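# Four arms sort stickered items into matching-color containers

## Task

Put every item into the container whose color is the same as the color of the sticker on that item.

## Robot and tools

ROBOTS. There are four arms, arm1 to arm4. Each is an i2rt Big YAM with six revolute joints and a two-finger gripper, plus a wrist camera aimed at the fingertips. The hand can reach roughly 1.0 m from the joint-1 axis. Each foot (base_link) faces along its own +x. Foot poses in the scene frame (m, quaternion w,x,y,z): arm1 (0.717, -1.361, 0.914) q(0.663, -0.005, 0.006, -0.748); arm2 (0.618, 0.321, 0.928) q(0.677, 0.000, -0.002, 0.736); arm3 (-0.607, 1.202, 0.868) q(0.695, -0.005, 0.005, 0.719); arm4 (-0.738, -0.467, 0.879) q(0.659, -0.003, 0.000, -0.753). Cameras: arm1_cam_wrist to arm4_cam_wrist, and the room cameras cam_room_a1, cam_room_a2, cam_room_b1, cam_room_b2.

FRAME. Every pose is given in one scene frame, in metres, with the origin on the floor and +z pointing up. The hand point lies midway between the finger pads, about 1 cm short of the tips. The fingers extend along the hand's +z axis, and the gap opens and closes along the hand's y axis. The printed hand position can be off from the true one, more so at long reach.

move. This tool takes one optional object per arm (arm1, arm2, arm3, arm4) plus cameras. Inside an arm's object:
- joints: a dict keyed by joint name. Each value is an absolute target, not an offset. Units and ranges: joint1_rad -2.879 to 2.879 (rotation about the foot; positive is counter-clockwise seen from above; 0 lies along the foot's +x). joint2_rad 0 to 3.141 (shoulder; 0 points the upper arm backward, roughly level). joint3_rad 0 to 3.019 (elbow; 0 is fully folded). joint4_rad -1.692 to 1.57 (hand pitch; positive tips the fingers up). joint5_rad -1.57 to 1.57 (sideways swing; positive goes to the arm's right). joint6_rad -2.094 to 2.094 (roll; positive is clockwise seen from behind). gripper_m 0 to 0.093 (gap between fingertips in metres). The tolerances for done are ±0.045, 0.14, 0.09, 0.055, 0.03, 0.035 rad and ±0.003 m.
- target: a list of seven numbers, [x, y, z, qw, qx, qy, qz]. It is the absolute hand pose in the scene frame, in the same form the hand line prints. The hand travels in a straight line from its current hand_target toward it. When target is used, joints may contain only gripper_m; anything else there gets the call refused.
- speed: the top hand speed in m/s, from 0.002 to 0.5 (default 0.25). Rotation is capped at twice that value in rad/s.
- min_time_s: from 0.1 to 8 s. It sets the shortest duration of this arm's joint motions. A value that is too small makes the arm move faster, up to its motor limit.
- cameras: a list of camera names, or ["all"], or []. If left out, you get all images for an empty call and none otherwise. An unknown name makes the call invalid.
All motions in one action begin together. Hand paths within one action finish together, and they stop after 10 s even if short of the goal. No action runs beyond 15 s. At each control step the path pose is clamped to within 100 mm and 20 degrees of the measured hand pose. Paths do not avoid objects or other arms. Hands lag, drift and can overshoot their speed, especially when the arm is nearly straight. Arms driven by joints move at full joint speed and can swing wide; a fast, outstretched arm may overshoot by about 30 degrees. An arm you leave out may still be driving toward its previous target. An empty move returns the full state and all images.

RESULTS. The pictures line lists the order of the images. The move line names the arms that were commanded. An arm marked as last shown received nothing: its status lines read not commanded, and its other lines repeat earlier values. hand is the measured pose. hand_target is the pose the current joint targets would give. Joint velocities are in rad/s (gripper in m/s), in joint_positions order; within noise means the arm is at rest. Joint torques come in the arm-joint order, with offsets, scale and noise; positive points toward larger joint values, and entries 3 and 4 wrap at ±28 N m. Statuses: done means within 1 cm and 2 degrees. off_target means resting away from the goal, possibly still pushing. time_out means a joint ran out of time; it keeps pushing toward the target shown in on_its_own. joint command not followed, or pose unreachable for a target, means a safety check held the arm back, though the gripper command still runs. not_followed drops a hand target. The check can be late, and it does not stop fingers, gripper housings or cameras of two arms from meeting. If a move or wait is refused or stopped, the later move, wait and finished_scene calls in the same reply are skipped; invalid calls do not cause this.

GRIPPER. In free air the reading and target can be up to 0.003 m wider than the real gap. When gripping a hard part at full force, the reading falls about 0.005 m below to 0.002 m above the part's width. A target just under the touch reading gives a light grip; about 0.005 m under (more for soft, small or round items) holds at the force limit of roughly 50 to 64 N per pad. Soft things get crushed more as the target goes lower.

OTHER TOOLS. wait(seconds 0 to 10, cameras) lets time pass with no new command and returns the state. zoom_image(camera, region [x0, y0, x1, y1] in pixels from the top-left, no larger than 504 by 504) enlarges part of that camera's newest image; it works only for cameras in the latest set of images. read_manual(section "licences") returns the licence text. finished_scene(scene = current number) ends the scene permanently; the items must stay packed with no robot help. Do not make any further call in the reply that ends the first scene.

AVOID. Do not push or knock items outside the work area or onto the floor. Do not let two robots press hard against each other; closing a gripper on another arm's fingers counts as such a press. Also avoid hard hits, slamming into fixed or heavy objects, dropping parts from height, and letting go of a moving part. Loose items may sometimes be nudged by outside pushes. The arms keep pushing after contact. Holding loads, staying stretched out, or straining toward unreachable poses heats the motors. A MOTOR HOT line appears from 85 °C, and at 100 °C there is an OVER-TEMPERATURE FAULT: that arm goes limp and drops for 30 to 60 s or more. Afterwards, resend every key reported as limit_stop_at_motor_heat. The simulation keeps running while you deliberate, and the arms hold their last command.

Each tool is called after "Emit:" in YAML: its name, and indented under it one key for each argument.

## Session

Emit:
move:

Scene clock: 0.00 s.
Joint torques (N m): no reading
Motor temperatures (°C): arm1=[22 24 25 23 21 21 21] | arm2=[24 24 24 22 22 20 23] | arm3=[24 24 23 24 24 23 23] | arm4=[23 21 22 22 25 21 24]
Heat: arm1: hottest joint3_rad 25 °C; arm2: hottest joint1_rad 24 °C; arm3: hottest joint1_rad 24 °C; arm4: hottest joint5_rad 25 °C.
Joint velocities: within noise
arm1.joint_positions: joint1_rad=-0.126 joint2_rad=+0.650 joint3_rad=+1.429 joint4_rad=-1.488 joint5_rad=-0.026 joint6_rad=-0.127 gripper_m=+0.09396
arm1.joint_status: not commanded
arm1.hand: x=+0.6753 y=-1.5777 z=+1.4349 quat_wxyz=(-0.240, -0.674, -0.609, +0.343) (m; scene frame)
arm1.hand_target: x=+0.6760 y=-1.5760 z=+1.4478 quat_wxyz=(-0.247, -0.669, -0.605, +0.355) (m; scene frame)
arm1.hand_status: not commanded
arm2.joint_positions: joint1_rad=-0.045 joint2_rad=+0.645 joint3_rad=+1.565 joint4_rad=-1.137 joint5_rad=+0.166 joint6_rad=-0.774 gripper_m=+0.09396
arm2.joint_status: not commanded
arm2.hand: x=+0.6369 y=+0.5513 z=+1.5922 quat_wxyz=(-0.598, +0.702, -0.335, -0.194) (m; scene frame)
arm2.hand_target: x=+0.6371 y=+0.5463 z=+1.6009 quat_wxyz=(-0.605, +0.696, -0.333, -0.198) (m; scene frame)
arm2.hand_status: not commanded
arm3.joint_positions: joint1_rad=+0.075 joint2_rad=+0.603 joint3_rad=+1.391 joint4_rad=-1.324 joint5_rad=-0.185 joint6_rad=-0.597 gripper_m=+0.09396
arm3.joint_status: not commanded
arm3.hand: x=-0.6641 y=+1.4337 z=+1.4111 quat_wxyz=(-0.375, +0.808, -0.323, -0.320) (m; scene frame)
arm3.hand_target: x=-0.6639 y=+1.4314 z=+1.4225 quat_wxyz=(-0.385, +0.802, -0.319, -0.326) (m; scene frame)
arm3.hand_status: not commanded
arm4.joint_positions: joint1_rad=+0.109 joint2_rad=+0.632 joint3_rad=+1.440 joint4_rad=-1.502 joint5_rad=+0.178 joint6_rad=-0.775 gripper_m=+0.09396
arm4.joint_status: not commanded
arm4.hand: x=-0.7719 y=-0.6728 z=+1.4084 quat_wxyz=(-0.083, -0.393, -0.812, +0.425) (m; scene frame)
arm4.hand_target: x=-0.7718 y=-0.6704 z=+1.4177 quat_wxyz=(-0.087, -0.391, -0.807, +0.434) (m; scene frame)
arm4.hand_status: not commanded
pictures: arm1_cam_wrist, arm2_cam_wrist, arm3_cam_wrist, arm4_cam_wrist, cam_room_a1, cam_room_a2, cam_room_b1, cam_room_b2
Images, in order (width x height): arm1_cam_wrist 672x504, arm2_cam_wrist 672x504, arm3_cam_wrist 672x504, arm4_cam_wrist 672x504, cam_room_a1 672x504, cam_room_a2 672x504, cam_room_b1 672x504, cam_room_b2 672x504.

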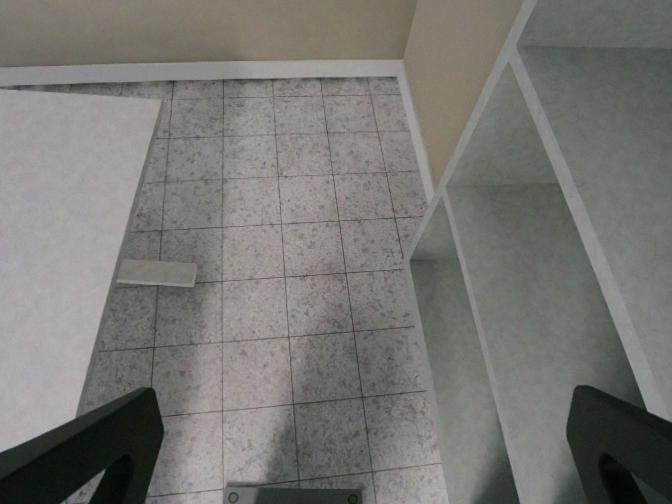

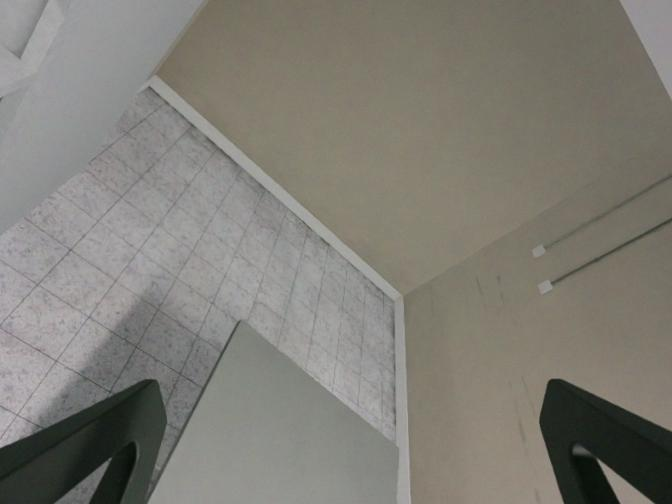

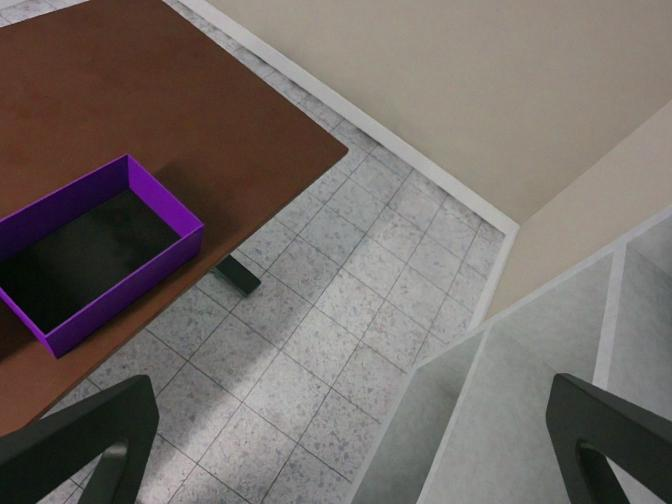

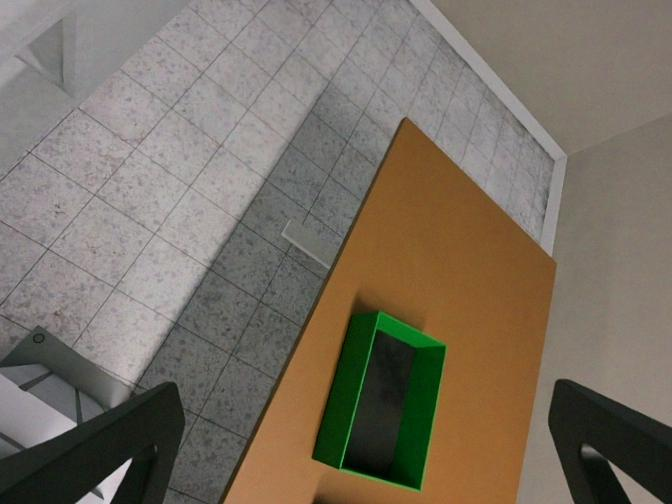

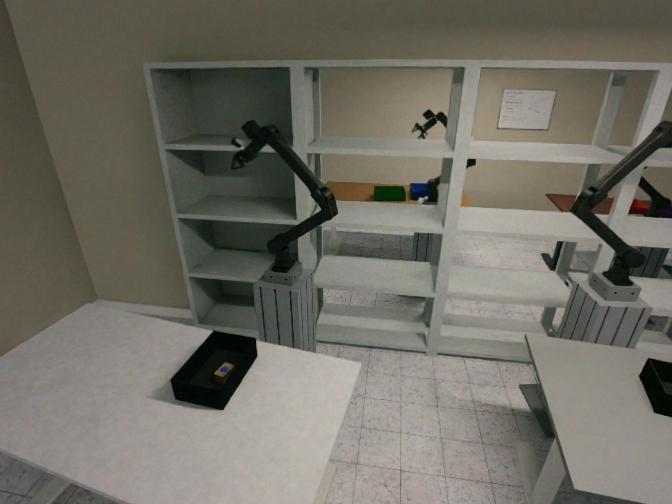

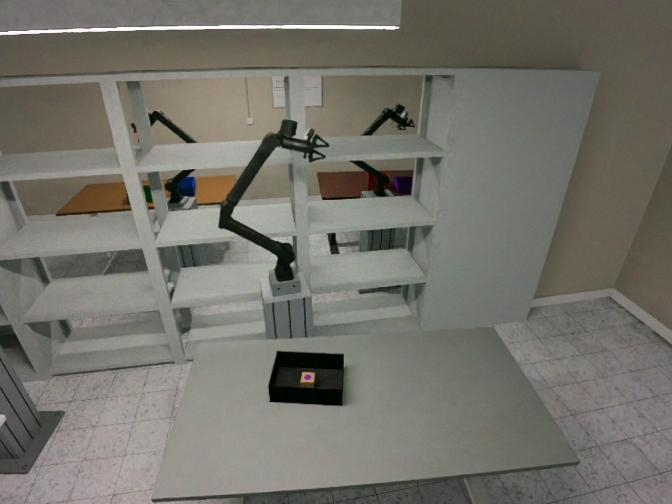

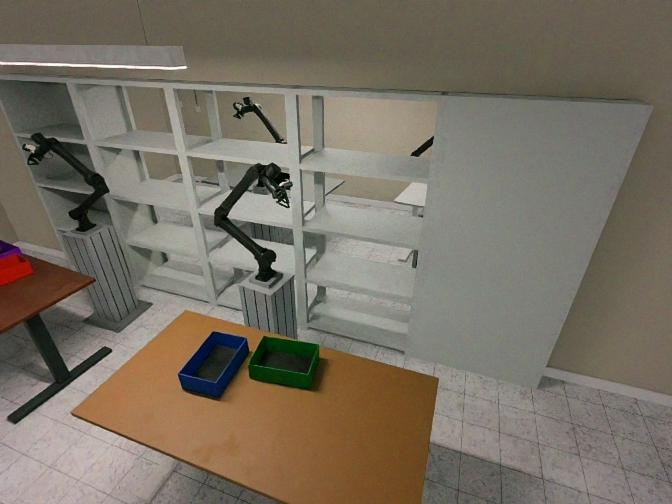

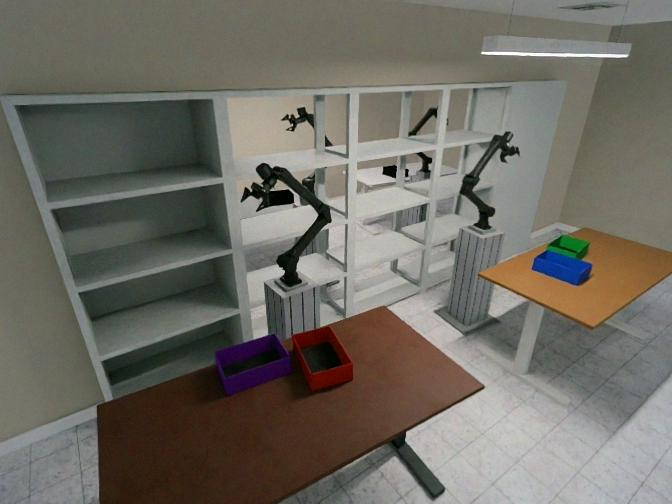

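Emit:
zoom_image:
  camera: "cam_room_a1"
  region: [160, 310, 280, 420]

Emit:
zoom_image:
  camera: "cam_room_a2"
  region: [250, 330, 370, 420]

Emit:
zoom_image:
  camera: "cam_room_a2"
  region: [0, 60, 500, 400]

Emit:
zoom_image:
  camera: "cam_room_b1"
  region: [0, 70, 450, 400]

Scaled by 4.200.

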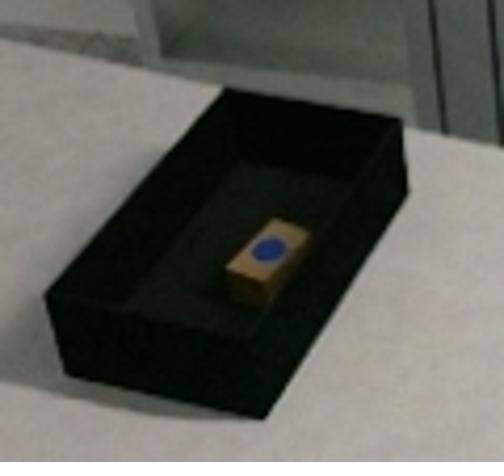

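Scaled by 4.200.

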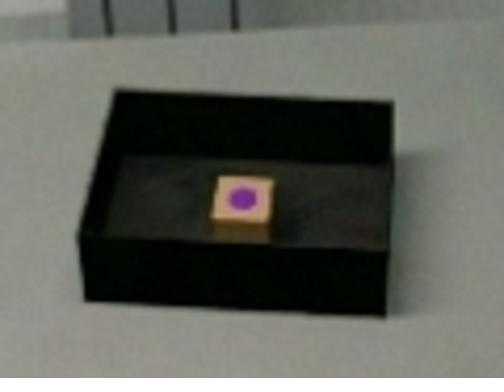

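Scaled by 1.008.

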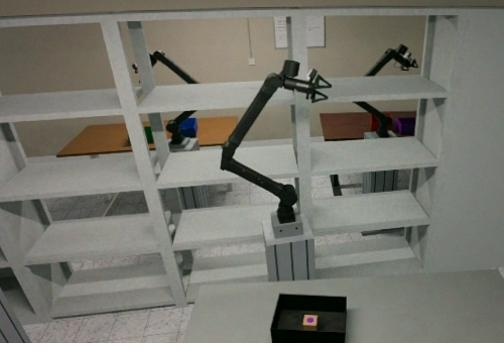

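Scaled by 1.120.

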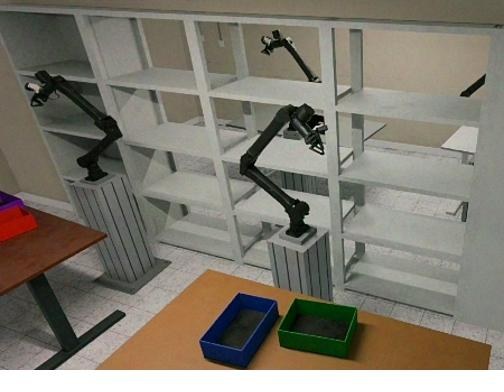

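Emit:
move:
  arm1: {"joints":{"joint1_rad":1.5,"joint5_rad":0,"joint6_rad":0,"joint4_rad":-1.69},"min_time_s":3}
  arm2: {"joints":{"joint1_rad":-1.65,"joint5_rad":0,"joint6_rad":0,"joint4_rad":-1.69},"min_time_s":3}
  arm3: {"joints":{"joint1_rad":1.45,"joint5_rad":0,"joint6_rad":0,"joint4_rad":-1.69},"min_time_s":3}
  arm4: {"joints":{"joint1_rad":-1.5,"joint5_rad":0,"joint6_rad":0,"joint4_rad":-1.69},"min_time_s":3}
  cameras: ["all"]

Scene clock: 56.47 s.
Joint torques (N m): arm1=[-1.03 3.25 10.78 1.02 0.07 0.13] | arm2=[0.26 1.79 9.59 1.66 -0.18 0.22] | arm3=[2.02 2.26 8.98 0.92 0.14 0.05] | arm4=[0.32 2.02 8.14 0.62 -0.05 0.21]
Motor temperatures (°C): arm1=[22 24 31 24 21 21 21] | arm2=[24 24 28 23 22 20 23] | arm3=[24 24 28 24 24 23 23] | arm4=[23 22 25 22 25 21 24]
Heat: arm1: hottest joint3_rad 31 °C; arm2: hottest joint3_rad 28 °C; arm3: hottest joint3_rad 28 °C; arm4: hottest joint3_rad 25 °C.
move: arm1 done; arm2 done; arm3 done; arm4 done
Joint velocities: within noise
arm1.joint_positions: joint1_rad=+1.493 joint2_rad=+0.650 joint3_rad=+1.429 joint4_rad=-1.679 joint5_rad=-0.002 joint6_rad=-0.008 gripper_m=+0.09397
arm1.joint_status: all done
arm1.hand: x=+0.9084 y=-1.3991 z=+1.3988 quat_wxyz=(-0.320, -0.090, -0.943, +0.033)
arm1.hand_target: x=+0.9050 y=-1.3974 z=+1.4081 quat_wxyz=(-0.327, -0.090, -0.940, +0.032)
arm1.hand_status: not commanded
arm2.joint_positions: joint1_rad=-1.645 joint2_rad=+0.645 joint3_rad=+1.565 joint4_rad=-1.668 joint5_rad=+0.003 joint6_rad=-0.015 gripper_m=+0.09396
arm2.joint_status: all done
joint sent to its limit — arm2.joint4_rad, lower limit.
arm2.hand: x=+0.7903 y=+0.3197 z=+1.4758 quat_wxyz=(-0.400, +0.010, -0.916, +0.001)
arm2.hand_target: x=+0.7850 y=+0.3193 z=+1.4803 quat_wxyz=(-0.402, +0.002, -0.916, -0.002)
arm2.hand_status: not commanded
arm3.joint_positions: joint1_rad=+1.439 joint2_rad=+0.603 joint3_rad=+1.391 joint4_rad=-1.684 joint5_rad=-0.003 joint6_rad=-0.008 gripper_m=+0.09396
arm3.joint_status: all done
arm3.hand: x=-0.7797 y=+1.2256 z=+1.3454 quat_wxyz=(-0.010, +0.943, -0.044, -0.330)
arm3.hand_target: x=-0.7770 y=+1.2241 z=+1.3535 quat_wxyz=(-0.008, +0.941, -0.043, -0.337)
arm3.hand_status: not commanded
arm4.joint_positions: joint1_rad=-1.495 joint2_rad=+0.632 joint3_rad=+1.440 joint4_rad=-1.668 joint5_rad=+0.004 joint6_rad=-0.014 gripper_m=+0.09397
arm4.joint_status: all done
joint sent to its limit — arm4.joint4_rad, lower limit.
arm4.hand: x=-0.9175 y=-0.4535 z=+1.3773 quat_wxyz=(+0.012, -0.936, +0.021, +0.350)
arm4.hand_target: x=-0.9131 y=-0.4534 z=+1.3836 quat_wxyz=(+0.009, -0.935, +0.030, +0.354)
arm4.hand_status: not commanded
pictures: arm1_cam_wrist, arm2_cam_wrist, arm3_cam_wrist, arm4_cam_wrist, cam_room_a1, cam_room_a2, cam_room_b1, cam_room_b2
Images, in order (width x height): arm1_cam_wrist 672x504, arm2_cam_wrist 672x504, arm3_cam_wrist 672x504, arm4_cam_wrist 672x504, cam_room_a1 672x504, cam_room_a2 672x504, cam_room_b1 672x504, cam_room_b2 672x504.

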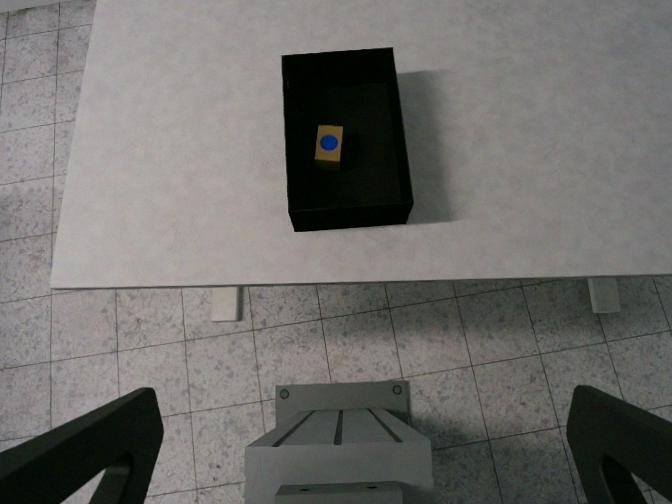

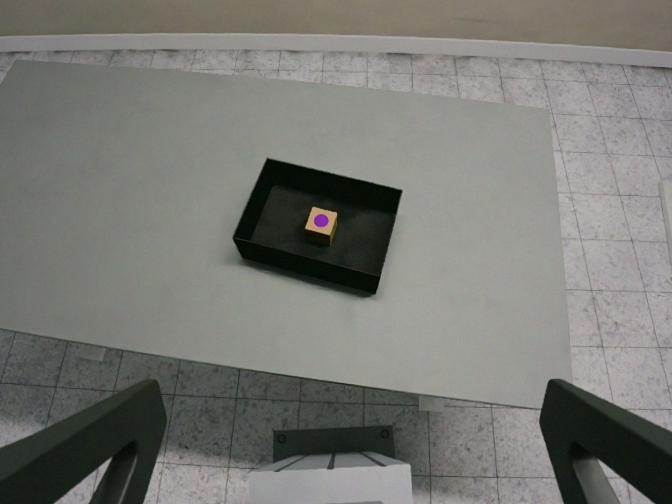

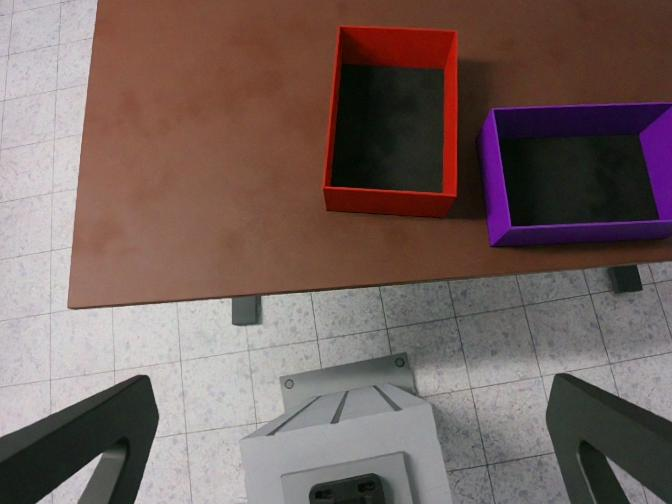

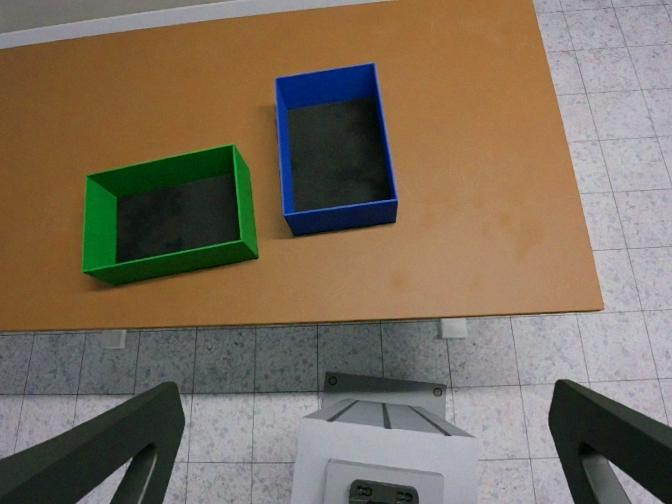

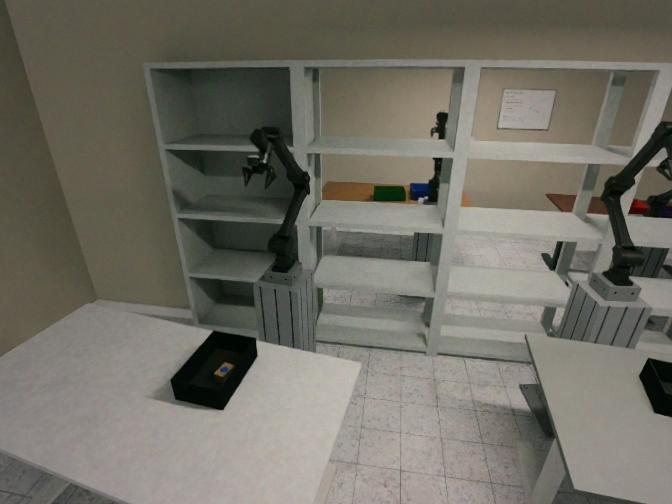

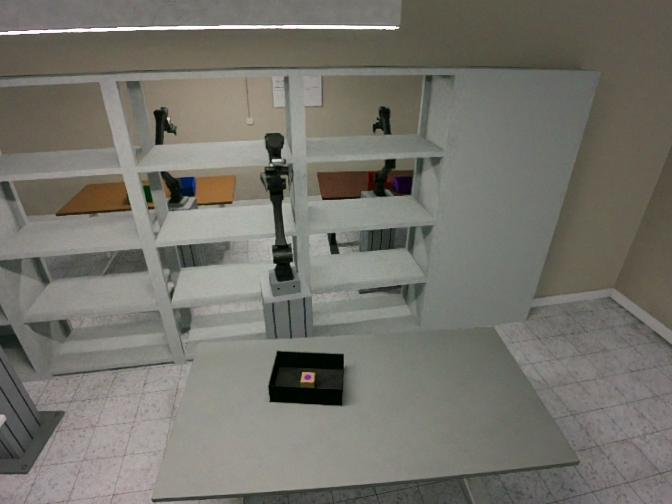

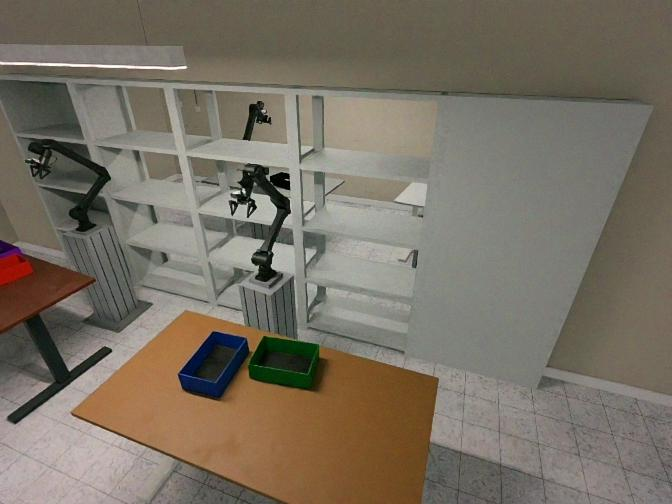

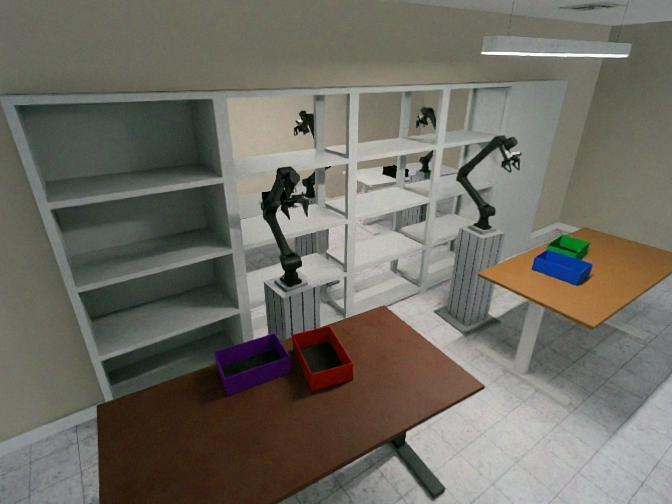

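Emit:
move:
  arm1: {"joints":{"joint1_rad":-2.02,"joint4_rad":-0.9},"min_time_s":4}
  arm2: {"joints":{"joint1_rad":0.87,"joint4_rad":-0.9},"min_time_s":4}
  cameras: ["arm1_cam_wrist","arm2_cam_wrist"]

Scene clock: 80.83 s.
Joint torques (N m): arm1=[-1.96 3.66 11.15 2.66 0.07 0.1] | arm2=[1.2 1.38 9.95 3.41 -0.07 0.2] | arm3=[1.9 2.32 8.98 0.9 0.13 0.02] | arm4=[0.56 2.37 8.18 0.73 -0.05 0.18]
Motor temperatures (°C): arm1=[22 24 32 24 21 21 21] | arm2=[24 24 28 23 22 20 23] | arm3=[24 24 28 24 24 23 23] | arm4=[23 22 26 22 25 21 24]
Heat: arm1: hottest joint3_rad 32 °C; arm2: hottest joint3_rad 28 °C; arm3: hottest joint3_rad 28 °C; arm4: hottest joint3_rad 26 °C.
move: arm1 done; arm2 done
Joint velocities: within noise
arm1.joint_positions: joint1_rad=-2.013 joint2_rad=+0.650 joint3_rad=+1.429 joint4_rad=-0.923 joint5_rad=+0.000 joint6_rad=-0.007 gripper_m=+0.09400
arm1.joint_status: all done
arm1.hand: x=+0.4920 y=-1.2133 z=+1.5645 quat_wxyz=(+0.183, -0.722, +0.208, +0.634)
arm1.hand_target: x=+0.4978 y=-1.2145 z=+1.5833 quat_wxyz=(+0.188, -0.705, +0.209, +0.651)
arm1.hand_status: not commanded
arm2.joint_positions: joint1_rad=+0.865 joint2_rad=+0.645 joint3_rad=+1.565 joint4_rad=-0.920 joint5_rad=+0.001 joint6_rad=-0.014 gripper_m=+0.09398
arm2.joint_status: all done
arm2.hand: x=+0.4219 y=+0.4587 z=+1.6442 quat_wxyz=(-0.222, +0.675, -0.211, -0.671)
arm2.hand_target: x=+0.4261 y=+0.4539 z=+1.6574 quat_wxyz=(-0.220, +0.661, -0.209, -0.686)
arm2.hand_status: not commanded
arm3, arm4: as last shown
arm3.hand: x=-0.7797 y=+1.2256 z=+1.3454 quat_wxyz=(-0.009, +0.943, -0.044, -0.330)
arm4.hand: x=-0.9175 y=-0.4535 z=+1.3773 quat_wxyz=(+0.012, -0.936, +0.022, +0.350)
Images, in order (width x height): arm1_cam_wrist 672x504, arm2_cam_wrist 672x504.

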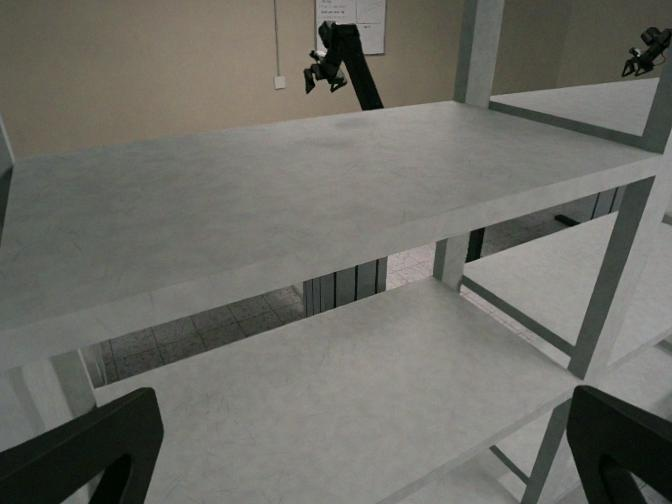

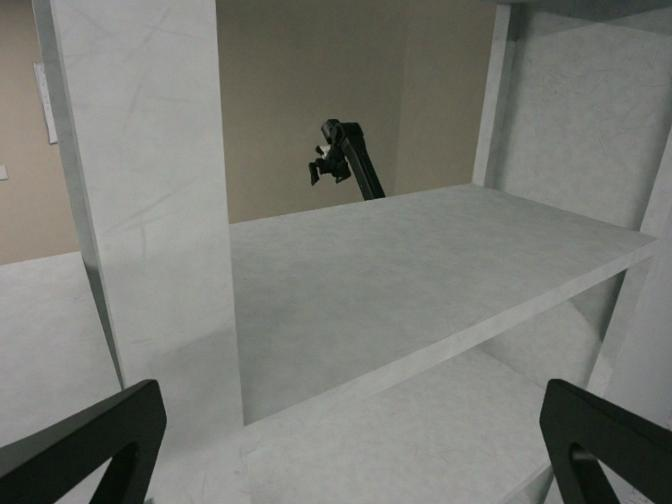

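Emit:
move:
  arm1: {"target":[0.370,-1.134,1.70,0.188,-0.705,0.209,0.651]}
  arm2: {"target":[0.304,0.541,1.75,-0.220,0.661,-0.209,-0.686]}
  cameras: ["arm1_cam_wrist","arm2_cam_wrist"]

Scene clock: 111.57 s.
Joint torques (N m): arm1=[-0.73 -3.02 13.07 1.44 0.05 0.13] | arm2=[0.85 -5.25 12.6 1.95 -0.15 0.21] | arm3=[2.02 2.32 8.98 0.92 0.14 0.02] | arm4=[0.21 1.61 8.25 0.55 -0.06 0.21]
Motor temperatures (°C): arm1=[22 24 33 24 21 21 21] | arm2=[24 24 29 23 22 20 23] | arm3=[24 24 29 24 24 23 23] | arm4=[23 22 27 22 25 21 24]
Heat: arm1: hottest joint3_rad 33 °C; arm2: hottest joint3_rad 29 °C; arm3: hottest joint3_rad 29 °C; arm4: hottest joint3_rad 27 °C.
move: arm1 off_target; arm2 off_target
Joint velocities: within noise
arm1.joint_positions: joint1_rad=-2.013 joint2_rad=+1.175 joint3_rad=+2.011 joint4_rad=-0.974 joint5_rad=+0.005 joint6_rad=-0.006 gripper_m=+0.09400
arm1.joint_status: not commanded
arm1.hand: x=+0.3576 y=-1.1266 z=+1.6758 quat_wxyz=(+0.185, -0.719, +0.210, +0.636)
arm1.hand_target: x=+0.3706 y=-1.1343 z=+1.6989 quat_wxyz=(+0.188, -0.705, +0.209, +0.651)
arm1.hand_status: off_target (0.028 m and 2.4 deg from the pose sent, 0.199 m and 2.8 deg at the start)
arm2.joint_positions: joint1_rad=+0.865 joint2_rad=+1.107 joint3_rad=+2.017 joint4_rad=-0.899 joint5_rad=-0.001 joint6_rad=-0.014 gripper_m=+0.09398
arm2.joint_status: not commanded
arm2.hand: x=+0.2949 y=+0.5489 z=+1.7321 quat_wxyz=(-0.223, +0.671, -0.209, -0.675)
arm2.hand_target: x=+0.3045 y=+0.5408 z=+1.7493 quat_wxyz=(-0.220, +0.661, -0.209, -0.686)
arm2.hand_status: off_target (0.022 m and 1.7 deg from the pose sent, 0.178 m and 2.4 deg at the start)
arm3, arm4: as last shown
Images, in order (width x height): arm1_cam_wrist 672x504, arm2_cam_wrist 672x504.

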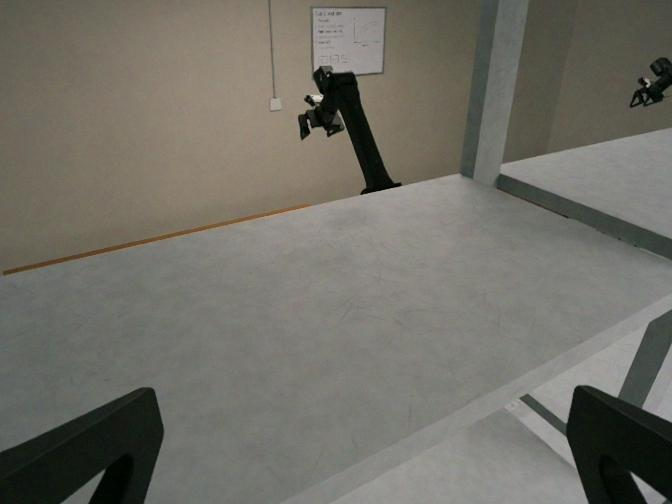

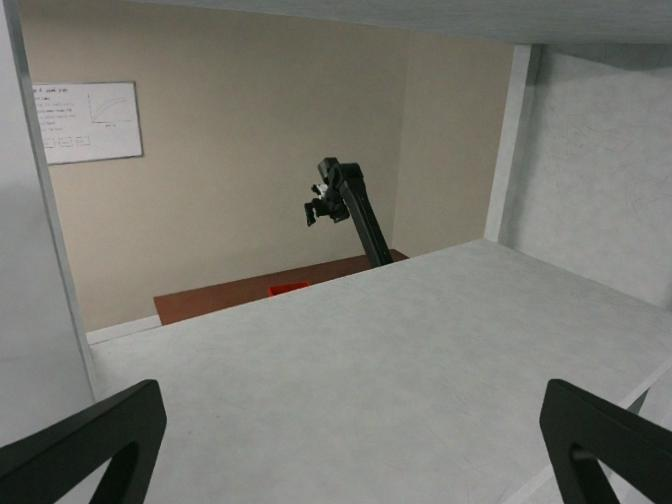

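Emit:
move:
  arm1: {"joints":{"joint2_rad":0.65,"joint3_rad":1.43,"joint4_rad":-1.5},"min_time_s":2.5}
  arm2: {"joints":{"joint2_rad":0.65,"joint3_rad":1.43,"joint4_rad":-1.5},"min_time_s":2.5}

Emit:
move:
  arm1: {"joints":{"joint1_rad":1.5},"min_time_s":4}
  arm2: {"joints":{"joint1_rad":-1.62},"min_time_s":4}

Emit:
move:
  arm1: {"target":[1.17,-1.45,1.05,0.340,0.0929,0.935,-0.0338],"joints":{"gripper_m":0.093}}
  arm2: {"target":[1.06,0.35,1.05,0.342,-0.0047,0.940,0.0017]}
  cameras: ["arm1_cam_wrist","arm2_cam_wrist"]

Scene clock: 150.53 s.
Joint torques (N m): arm1=[-1.96 3.31 8.51 1.26 0.08 0.14] | arm2=[0.85 -0.67 8.25 1.72 -0.17 0.2] | arm3=[1.96 2.32 8.99 0.92 0.14 0.04] | arm4=[0.85 2.32 8.12 0.73 -0.07 0.17]
Motor temperatures (°C): arm1=[22 24 34 24 21 21 21] | arm2=[24 24 30 23 22 20 23] | arm3=[24 24 29 24 24 23 23] | arm4=[23 22 28 22 25 21 24]
Heat: arm1: hottest joint3_rad 34 °C; arm2: hottest joint3_rad 30 °C; arm3: hottest joint3_rad 29 °C; arm4: hottest joint3_rad 28 °C.
move: arm1 done; arm2 done
Joint velocities: within noise
arm1.joint_positions: joint1_rad=-2.013 joint2_rad=+0.655 joint3_rad=+1.430 joint4_rad=-1.490 joint5_rad=+0.005 joint6_rad=-0.006 gripper_m=+0.09400
arm1.joint_status: all done
arm1.hand: x=+0.5375 y=-1.2418 z=+1.4369 quat_wxyz=(+0.118, -0.871, +0.252, +0.405)
arm1.hand_target: x=+0.5407 y=-1.2435 z=+1.4360 quat_wxyz=(+0.117, -0.871, +0.255, +0.403)
arm1.hand_status: not commanded
arm2.joint_positions: joint1_rad=+0.865 joint2_rad=+0.660 joint3_rad=+1.444 joint4_rad=-1.486 joint5_rad=-0.001 joint6_rad=-0.014 gripper_m=+0.09398
arm2.joint_status: all done
arm2.hand: x=+0.4351 y=+0.4497 z=+1.4540 quat_wxyz=(-0.133, +0.866, -0.271, -0.399)
arm2.hand_target: x=+0.4382 y=+0.4466 z=+1.4470 quat_wxyz=(-0.126, +0.868, -0.276, -0.393)
arm2.hand_status: not commanded
arm3, arm4: as last shown
pictures: none

Scene clock: 154.87 s.
Joint torques (N m): arm1=[-1.44 3.08 8.9 1.13 0.02 0.06] | arm2=[0.26 -0.26 8.17 1.74 -0.1 0.2] | arm3=[1.9 2.2 8.98 0.9 0.14 0.04] | arm4=[0.44 2.37 8.13 0.62 -0.05 0.14]
Motor temperatures (°C): arm1=[22 24 33 24 21 21 21] | arm2=[24 24 30 23 22 20 23] | arm3=[24 24 29 24 24 23 23] | arm4=[23 22 28 22 25 21 24]
Heat: arm1: hottest joint3_rad 33 °C; arm2: hottest joint3_rad 30 °C; arm3: hottest joint3_rad 29 °C; arm4: hottest joint3_rad 28 °C.
move: arm1 done; arm2 done
Joint velocities: within noise
arm1.joint_positions: joint1_rad=+1.493 joint2_rad=+0.655 joint3_rad=+1.430 joint4_rad=-1.490 joint5_rad=+0.006 joint6_rad=-0.005 gripper_m=+0.09402
arm1.joint_status: all done
arm1.hand: x=+0.9438 y=-1.4076 z=+1.4301 quat_wxyz=(-0.405, -0.089, -0.909, +0.045)
arm1.hand_target: x=+0.9405 y=-1.4054 z=+1.4293 quat_wxyz=(-0.403, -0.089, -0.910, +0.042)
arm1.hand_status: not commanded
arm2.joint_positions: joint1_rad=-1.615 joint2_rad=+0.660 joint3_rad=+1.444 joint4_rad=-1.486 joint5_rad=-0.002 joint6_rad=-0.014 gripper_m=+0.09398
arm2.joint_status: all done
arm2.hand: x=+0.8407 y=+0.3279 z=+1.4544 quat_wxyz=(-0.422, +0.024, -0.906, -0.008)
arm2.hand_target: x=+0.8364 y=+0.3270 z=+1.4474 quat_wxyz=(-0.413, +0.016, -0.910, -0.010)
arm2.hand_status: not commanded
arm3, arm4: as last shown
pictures: none

Scene clock: 157.37 s.
Joint torques (N m): arm1=[-1.14 -6.77 10.69 2.17 -0.04 0.11] | arm2=[1.49 -9.41 9.76 2.82 0.18 0.22] | arm3=[2.08 2.26 8.95 0.92 0.14 0.02] | arm4=[0.67 2.02 8.1 0.62 -0.06 0.17]
Motor temperatures (°C): arm1=[22 24 33 24 21 21 21] | arm2=[24 24 30 23 22 20 23] | arm3=[24 24 29 24 24 23 23] | arm4=[23 22 28 22 25 21 24]
Heat: arm1: hottest joint3_rad 33 °C; arm2: hottest joint3_rad 30 °C; arm3: hottest joint3_rad 29 °C; arm4: hottest joint3_rad 28 °C.
move: arm1 off_target; arm2 done
Joint velocities: within noise
arm1.joint_positions: joint1_rad=+1.493 joint2_rad=+1.237 joint3_rad=+0.736 joint4_rad=-0.390 joint5_rad=+0.004 joint6_rad=-0.003 gripper_m=+0.09306
arm1.joint_status: all done
arm1.hand: x=+1.1629 y=-1.4515 z=+1.0407 quat_wxyz=(-0.324, -0.093, -0.941, +0.035)
arm1.hand_target: x=+1.1698 y=-1.4499 z=+1.0501 quat_wxyz=(-0.340, -0.093, -0.935, +0.034)
arm1.hand_status: off_target (0.012 m and 2.0 deg from the pose sent, 0.444 m and 8.2 deg at the start)
arm2.joint_positions: joint1_rad=-1.576 joint2_rad=+1.224 joint3_rad=+0.692 joint4_rad=-0.349 joint5_rad=+0.049 joint6_rad=+0.044 gripper_m=+0.09398
arm2.joint_status: not commanded
arm2.hand: x=+1.0608 y=+0.3463 z=+1.0538 quat_wxyz=(-0.340, +0.008, -0.941, +0.001)
arm2.hand_target: x=+1.0599 y=+0.3500 z=+1.0500 quat_wxyz=(-0.342, +0.005, -0.940, -0.002)
arm2.hand_status: done (0.005 m and 0.5 deg from the pose sent, 0.461 m and 10.2 deg at the start)
arm3, arm4: as last shown
Images, in order (width x height): arm1_cam_wrist 672x504, arm2_cam_wrist 672x504.

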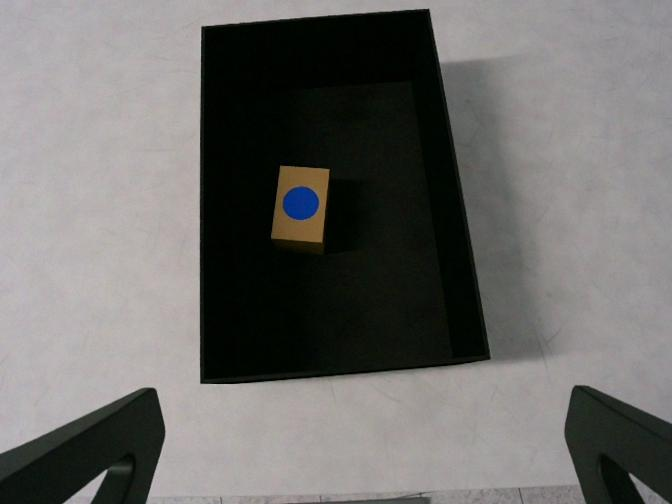

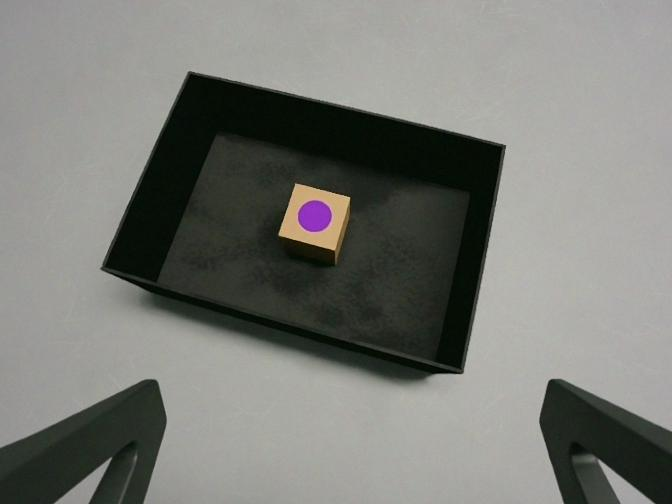

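Emit:
move:
  arm1: {"target":[1.262,-1.422,0.892,0.339,0.117,0.9325,-0.0426]}
  arm2: {"target":[1.172,0.398,0.832,0.3395,0.1125,0.933,-0.041]}
  cameras: ["arm1_cam_wrist","arm2_cam_wrist"]

Scene clock: 190.63 s.
Joint torques (N m): arm1=[-0.79 -10.23 10.35 2.17 0.21 0.12] | arm2=[1.08 -16.09 8.43 2.59 0.37 0.23] | arm3=[2.02 2.26 8.96 0.92 0.14 0.03] | arm4=[0.38 2.55 8.18 0.58 -0.05 0.14]
Motor temperatures (°C): arm1=[22 25 31 24 21 21 21] | arm2=[24 25 31 23 22 20 23] | arm3=[24 24 29 24 24 23 23] | arm4=[23 22 28 22 24 21 24]
Heat: arm1: hottest joint3_rad 31 °C; arm2: hottest joint3_rad 31 °C; arm3: hottest joint3_rad 29 °C; arm4: hottest joint3_rad 28 °C.
move: arm1 off_target; arm2 off_target
Joint velocities: within noise
arm1.joint_positions: joint1_rad=+1.608 joint2_rad=+1.775 joint3_rad=+0.781 joint4_rad=+0.070 joint5_rad=+0.111 joint6_rad=+0.125 gripper_m=+0.09306
arm1.joint_status: not commanded
arm1.hand: x=+1.2355 y=-1.4236 z=+0.8759 quat_wxyz=(-0.311, -0.116, -0.942, +0.045)
arm1.hand_target: x=+1.2607 y=-1.4219 z=+0.8930 quat_wxyz=(-0.339, -0.117, -0.933, +0.042)
arm1.hand_status: off_target (0.031 m and 3.5 deg from the pose sent, 0.181 m and 3.5 deg at the start)
arm2.joint_positions: joint1_rad=-1.430 joint2_rad=+2.008 joint3_rad=+0.867 joint4_rad=+0.180 joint5_rad=+0.294 joint6_rad=+0.355 gripper_m=+0.09399
arm2.joint_status: not commanded
arm2.hand: x=+1.1567 y=+0.3918 z=+0.8298 quat_wxyz=(-0.326, -0.106, -0.938, +0.048)
arm2.hand_target: x=+1.1714 y=+0.3979 z=+0.8323 quat_wxyz=(-0.339, -0.112, -0.933, +0.041)
arm2.hand_status: off_target (0.017 m and 2.0 deg from the pose sent, 0.254 m and 14.5 deg at the start)
arm3, arm4: as last shown
Images, in order (width x height): arm1_cam_wrist 672x504, arm2_cam_wrist 672x504.

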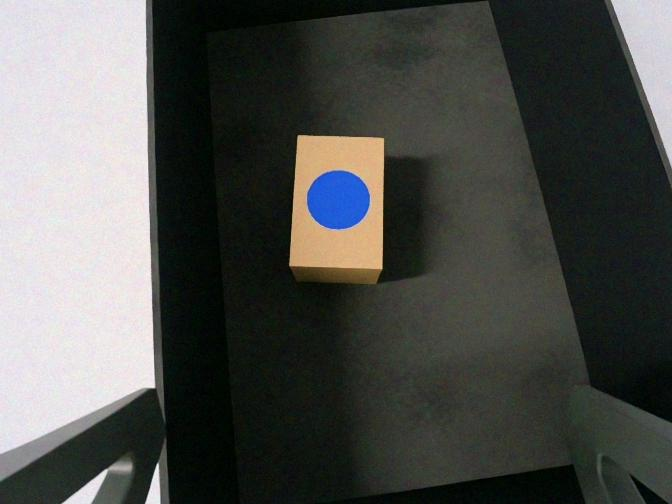

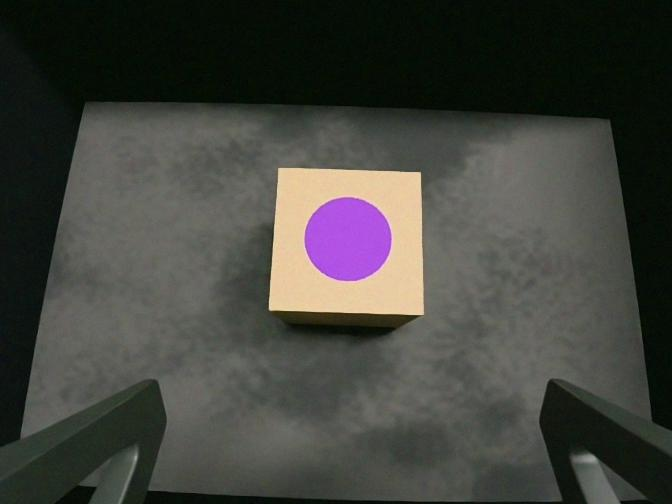

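Emit:
move:
  arm1: {"target":[1.332,-1.438,0.816,0.339,0.117,0.9325,-0.0426],"speed":0.12}
  arm2: {"target":[1.227,0.387,0.755,0.3395,0.1125,0.933,-0.041],"speed":0.12}
  cameras: ["arm1_cam_wrist","arm2_cam_wrist"]

Scene clock: 201.60 s.
Joint torques (N m): arm1=[-2.43 -13.27 9.36 2.14 0 -0.03] | arm2=[0.03 -17.61 8.21 2.63 0.06 -0.08] | arm3=[1.96 2.43 8.98 0.9 0.14 0.04] | arm4=[0.44 2.32 8.18 0.66 -0.09 0.17]
Motor temperatures (°C): arm1=[22 25 31 24 21 21 21] | arm2=[24 25 30 23 22 20 23] | arm3=[24 24 29 24 24 23 23] | arm4=[23 22 28 22 24 21 24]
Heat: arm1: hottest joint3_rad 31 °C; arm2: hottest joint3_rad 30 °C; arm3: hottest joint3_rad 29 °C; arm4: hottest joint3_rad 28 °C.
move: arm1 off_target; arm2 off_target
Joint velocities: within noise
arm1.joint_positions: joint1_rad=+1.602 joint2_rad=+2.064 joint3_rad=+1.005 joint4_rad=+0.154 joint5_rad=+0.101 joint6_rad=+0.124 gripper_m=+0.09306
arm1.joint_status: not commanded
arm1.hand: x=+1.3121 y=-1.4320 z=+0.8086 quat_wxyz=(-0.319, -0.117, -0.939, +0.042)
arm1.hand_target: x=+1.3312 y=-1.4381 z=+0.8167 quat_wxyz=(-0.339, -0.117, -0.932, +0.043)
arm1.hand_status: off_target (0.022 m and 2.4 deg from the pose sent, 0.114 m and 3.5 deg at the start)
arm2.joint_positions: joint1_rad=-1.463 joint2_rad=+2.253 joint3_rad=+1.064 joint4_rad=+0.251 joint5_rad=+0.274 joint6_rad=+0.346 gripper_m=+0.09399
arm2.joint_status: not commanded
arm2.hand: x=+1.2146 y=+0.3889 z=+0.7616 quat_wxyz=(-0.332, -0.115, -0.935, +0.042)
arm2.hand_target: x=+1.2263 y=+0.3869 z=+0.7554 quat_wxyz=(-0.339, -0.112, -0.933, +0.041)
arm2.hand_status: off_target (0.014 m and 0.9 deg from the pose sent, 0.103 m and 2.0 deg at the start)
arm3, arm4: as last shown
Images, in order (width x height): arm1_cam_wrist 672x504, arm2_cam_wrist 672x504.

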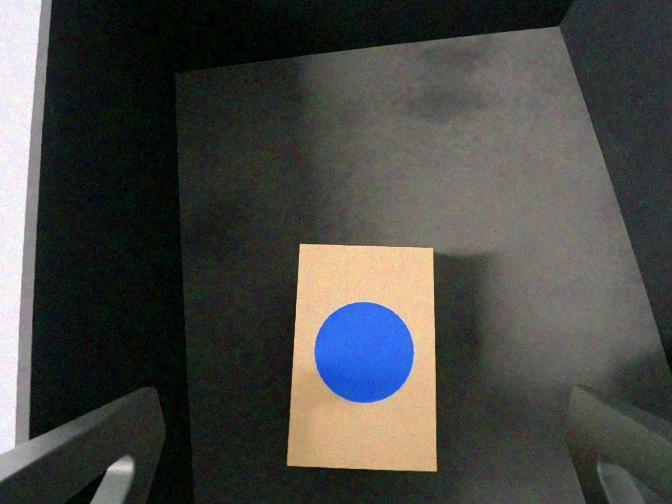

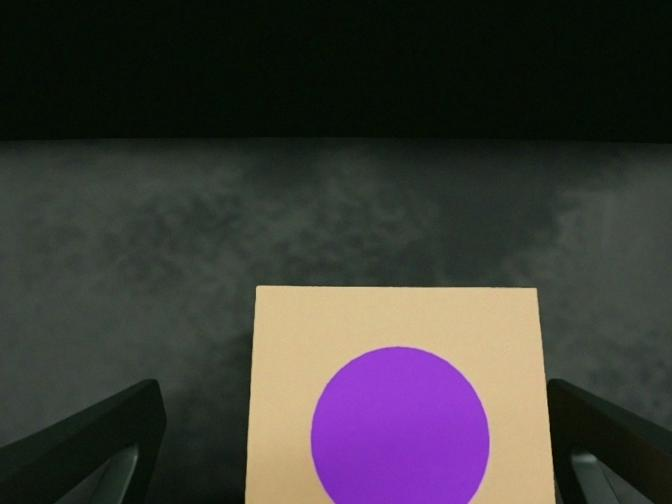

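Emit:
move:
  arm1: {"target":[1.344,-1.441,0.814,0.339,0.117,0.9325,-0.0426],"speed":0.1}
  arm2: {"target":[1.225,0.377,0.750,0.3395,0.1125,0.933,-0.041],"speed":0.1}

Emit:
move:
  arm1: {"joints":{"gripper_m":0.030}}
  arm2: {"joints":{"gripper_m":0.043}}
  cameras: ["arm1_cam_wrist","arm2_cam_wrist"]

Scene clock: 210.57 s.
Joint torques (N m): arm1=[-2.67 -13.27 9.69 1.52 0.03 -0.05] | arm2=[0.21 -17.08 7.46 2.71 0.03 -0.08] | arm3=[1.85 2.26 8.98 0.92 0.14 0.03] | arm4=[0.62 2.02 8.13 0.68 -0.04 0.16]
Motor temperatures (°C): arm1=[22 25 31 24 21 21 21] | arm2=[24 25 29 23 22 20 23] | arm3=[24 24 29 24 24 23 23] | arm4=[23 22 28 22 24 21 24]
Heat: arm1: hottest joint3_rad 31 °C; arm2: hottest joint3_rad 29 °C; arm3: hottest joint3_rad 29 °C; arm4: hottest joint3_rad 28 °C.
move: arm1 off_target; arm2 off_target
Joint velocities: within noise
arm1.joint_positions: joint1_rad=+1.602 joint2_rad=+2.082 joint3_rad=+1.043 joint4_rad=+0.154 joint5_rad=+0.098 joint6_rad=+0.122 gripper_m=+0.09306
arm1.joint_status: not commanded
arm1.hand: x=+1.3282 y=-1.4332 z=+0.8112 quat_wxyz=(-0.329, -0.116, -0.936, +0.041)
arm1.hand_target: x=+1.3433 y=-1.4409 z=+0.8143 quat_wxyz=(-0.339, -0.117, -0.933, +0.043)
arm1.hand_status: off_target (0.018 m and 1.3 deg from the pose sent, 0.034 m and 2.4 deg at the start)
arm2.joint_positions: joint1_rad=-1.483 joint2_rad=+2.256 joint3_rad=+1.064 joint4_rad=+0.271 joint5_rad=+0.262 joint6_rad=+0.330 gripper_m=+0.09399
arm2.joint_status: not commanded
arm2.hand: x=+1.2188 y=+0.3795 z=+0.7624 quat_wxyz=(-0.338, -0.116, -0.933, +0.040)
arm2.hand_target: x=+1.2243 y=+0.3770 z=+0.7504 quat_wxyz=(-0.339, -0.113, -0.933, +0.041)
arm2.hand_status: off_target (0.014 m and 0.5 deg from the pose sent, 0.020 m and 0.9 deg at the start)
arm3.joint_positions: joint1_rad=+1.439 joint2_rad=+0.603 joint3_rad=+1.391 joint4_rad=-1.684 joint5_rad=-0.003 joint6_rad=-0.008 gripper_m=+0.09396
arm3.joint_status: not commanded
arm3.hand: x=-0.7797 y=+1.2256 z=+1.3454 quat_wxyz=(-0.009, +0.943, -0.044, -0.330)
arm3.hand_target: x=-0.7770 y=+1.2241 z=+1.3535 quat_wxyz=(-0.008, +0.941, -0.043, -0.337)
arm3.hand_status: not commanded
arm4.joint_positions: joint1_rad=-1.495 joint2_rad=+0.632 joint3_rad=+1.440 joint4_rad=-1.668 joint5_rad=+0.004 joint6_rad=-0.014 gripper_m=+0.09397
arm4.joint_status: not commanded
arm4.hand: x=-0.9175 y=-0.4535 z=+1.3773 quat_wxyz=(+0.012, -0.936, +0.022, +0.350)
arm4.hand_target: x=-0.9131 y=-0.4534 z=+1.3836 quat_wxyz=(+0.009, -0.935, +0.030, +0.354)
arm4.hand_status: not commanded
pictures: none

Scene clock: 211.20 s.
Joint torques (N m): arm1=[-2.49 -13.27 9.73 1.54 0.06 -0.06] | arm2=[0.21 -17.2 7.47 2.63 0.06 -0.07] | arm3=[2.08 2.26 8.96 0.91 0.13 0.03] | arm4=[0.21 2.55 8.21 0.73 -0.07 0.16]
Motor temperatures (°C): arm1=[22 25 31 24 21 21 21] | arm2=[24 25 29 23 22 20 23] | arm3=[24 24 29 24 24 23 23] | arm4=[23 22 28 22 24 21 24]
Heat: arm1: hottest joint3_rad 31 °C; arm2: hottest joint3_rad 29 °C; arm3: hottest joint3_rad 29 °C; arm4: hottest joint3_rad 28 °C.
move: arm1 done; arm2 off_target
Joint velocities: within noise
arm1.joint_positions: joint1_rad=+1.602 joint2_rad=+2.082 joint3_rad=+1.043 joint4_rad=+0.154 joint5_rad=+0.098 joint6_rad=+0.121 gripper_m=+0.03006
arm1.joint_status: all done
arm1.hand: x=+1.3282 y=-1.4332 z=+0.8112 quat_wxyz=(-0.329, -0.116, -0.936, +0.041)
arm1.hand_target: x=+1.3433 y=-1.4410 z=+0.8143 quat_wxyz=(-0.339, -0.117, -0.933, +0.043)
arm1.hand_status: not commanded
arm2.joint_positions: joint1_rad=-1.483 joint2_rad=+2.256 joint3_rad=+1.064 joint4_rad=+0.272 joint5_rad=+0.262 joint6_rad=+0.330 gripper_m=+0.05314
arm2.joint_status: gripper_m off_target (ended at +0.05316, target +0.04300)
arm2.hand: x=+1.2189 y=+0.3796 z=+0.7623 quat_wxyz=(-0.338, -0.116, -0.933, +0.040)
arm2.hand_target: x=+1.2242 y=+0.3769 z=+0.7502 quat_wxyz=(-0.339, -0.113, -0.933, +0.041)
arm2.hand_status: not commanded
arm3, arm4: as last shown
Images, in order (width x height): arm1_cam_wrist 672x504, arm2_cam_wrist 672x504.

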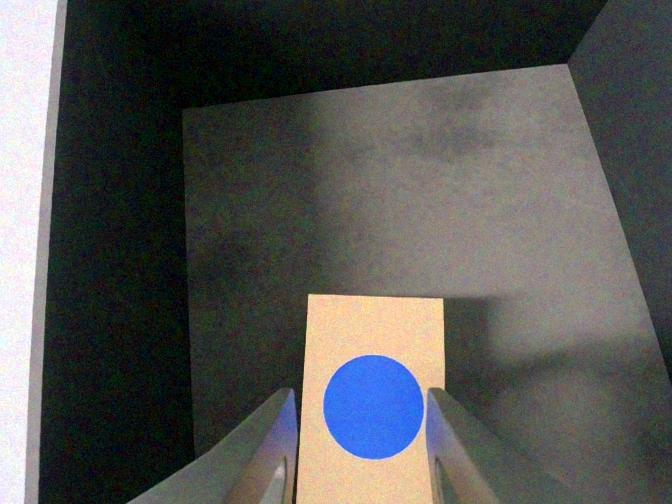

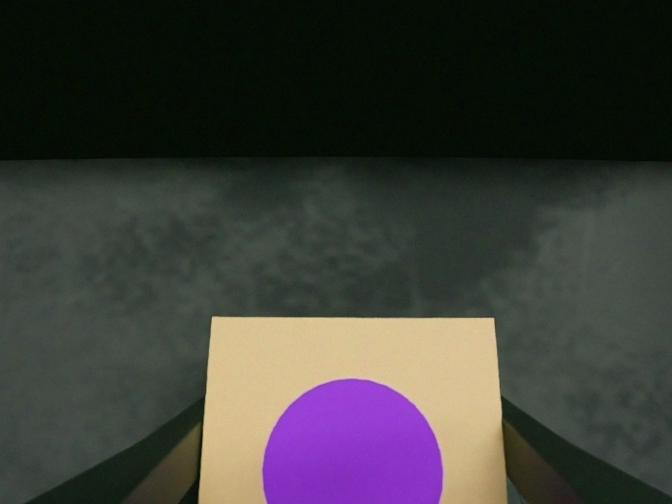

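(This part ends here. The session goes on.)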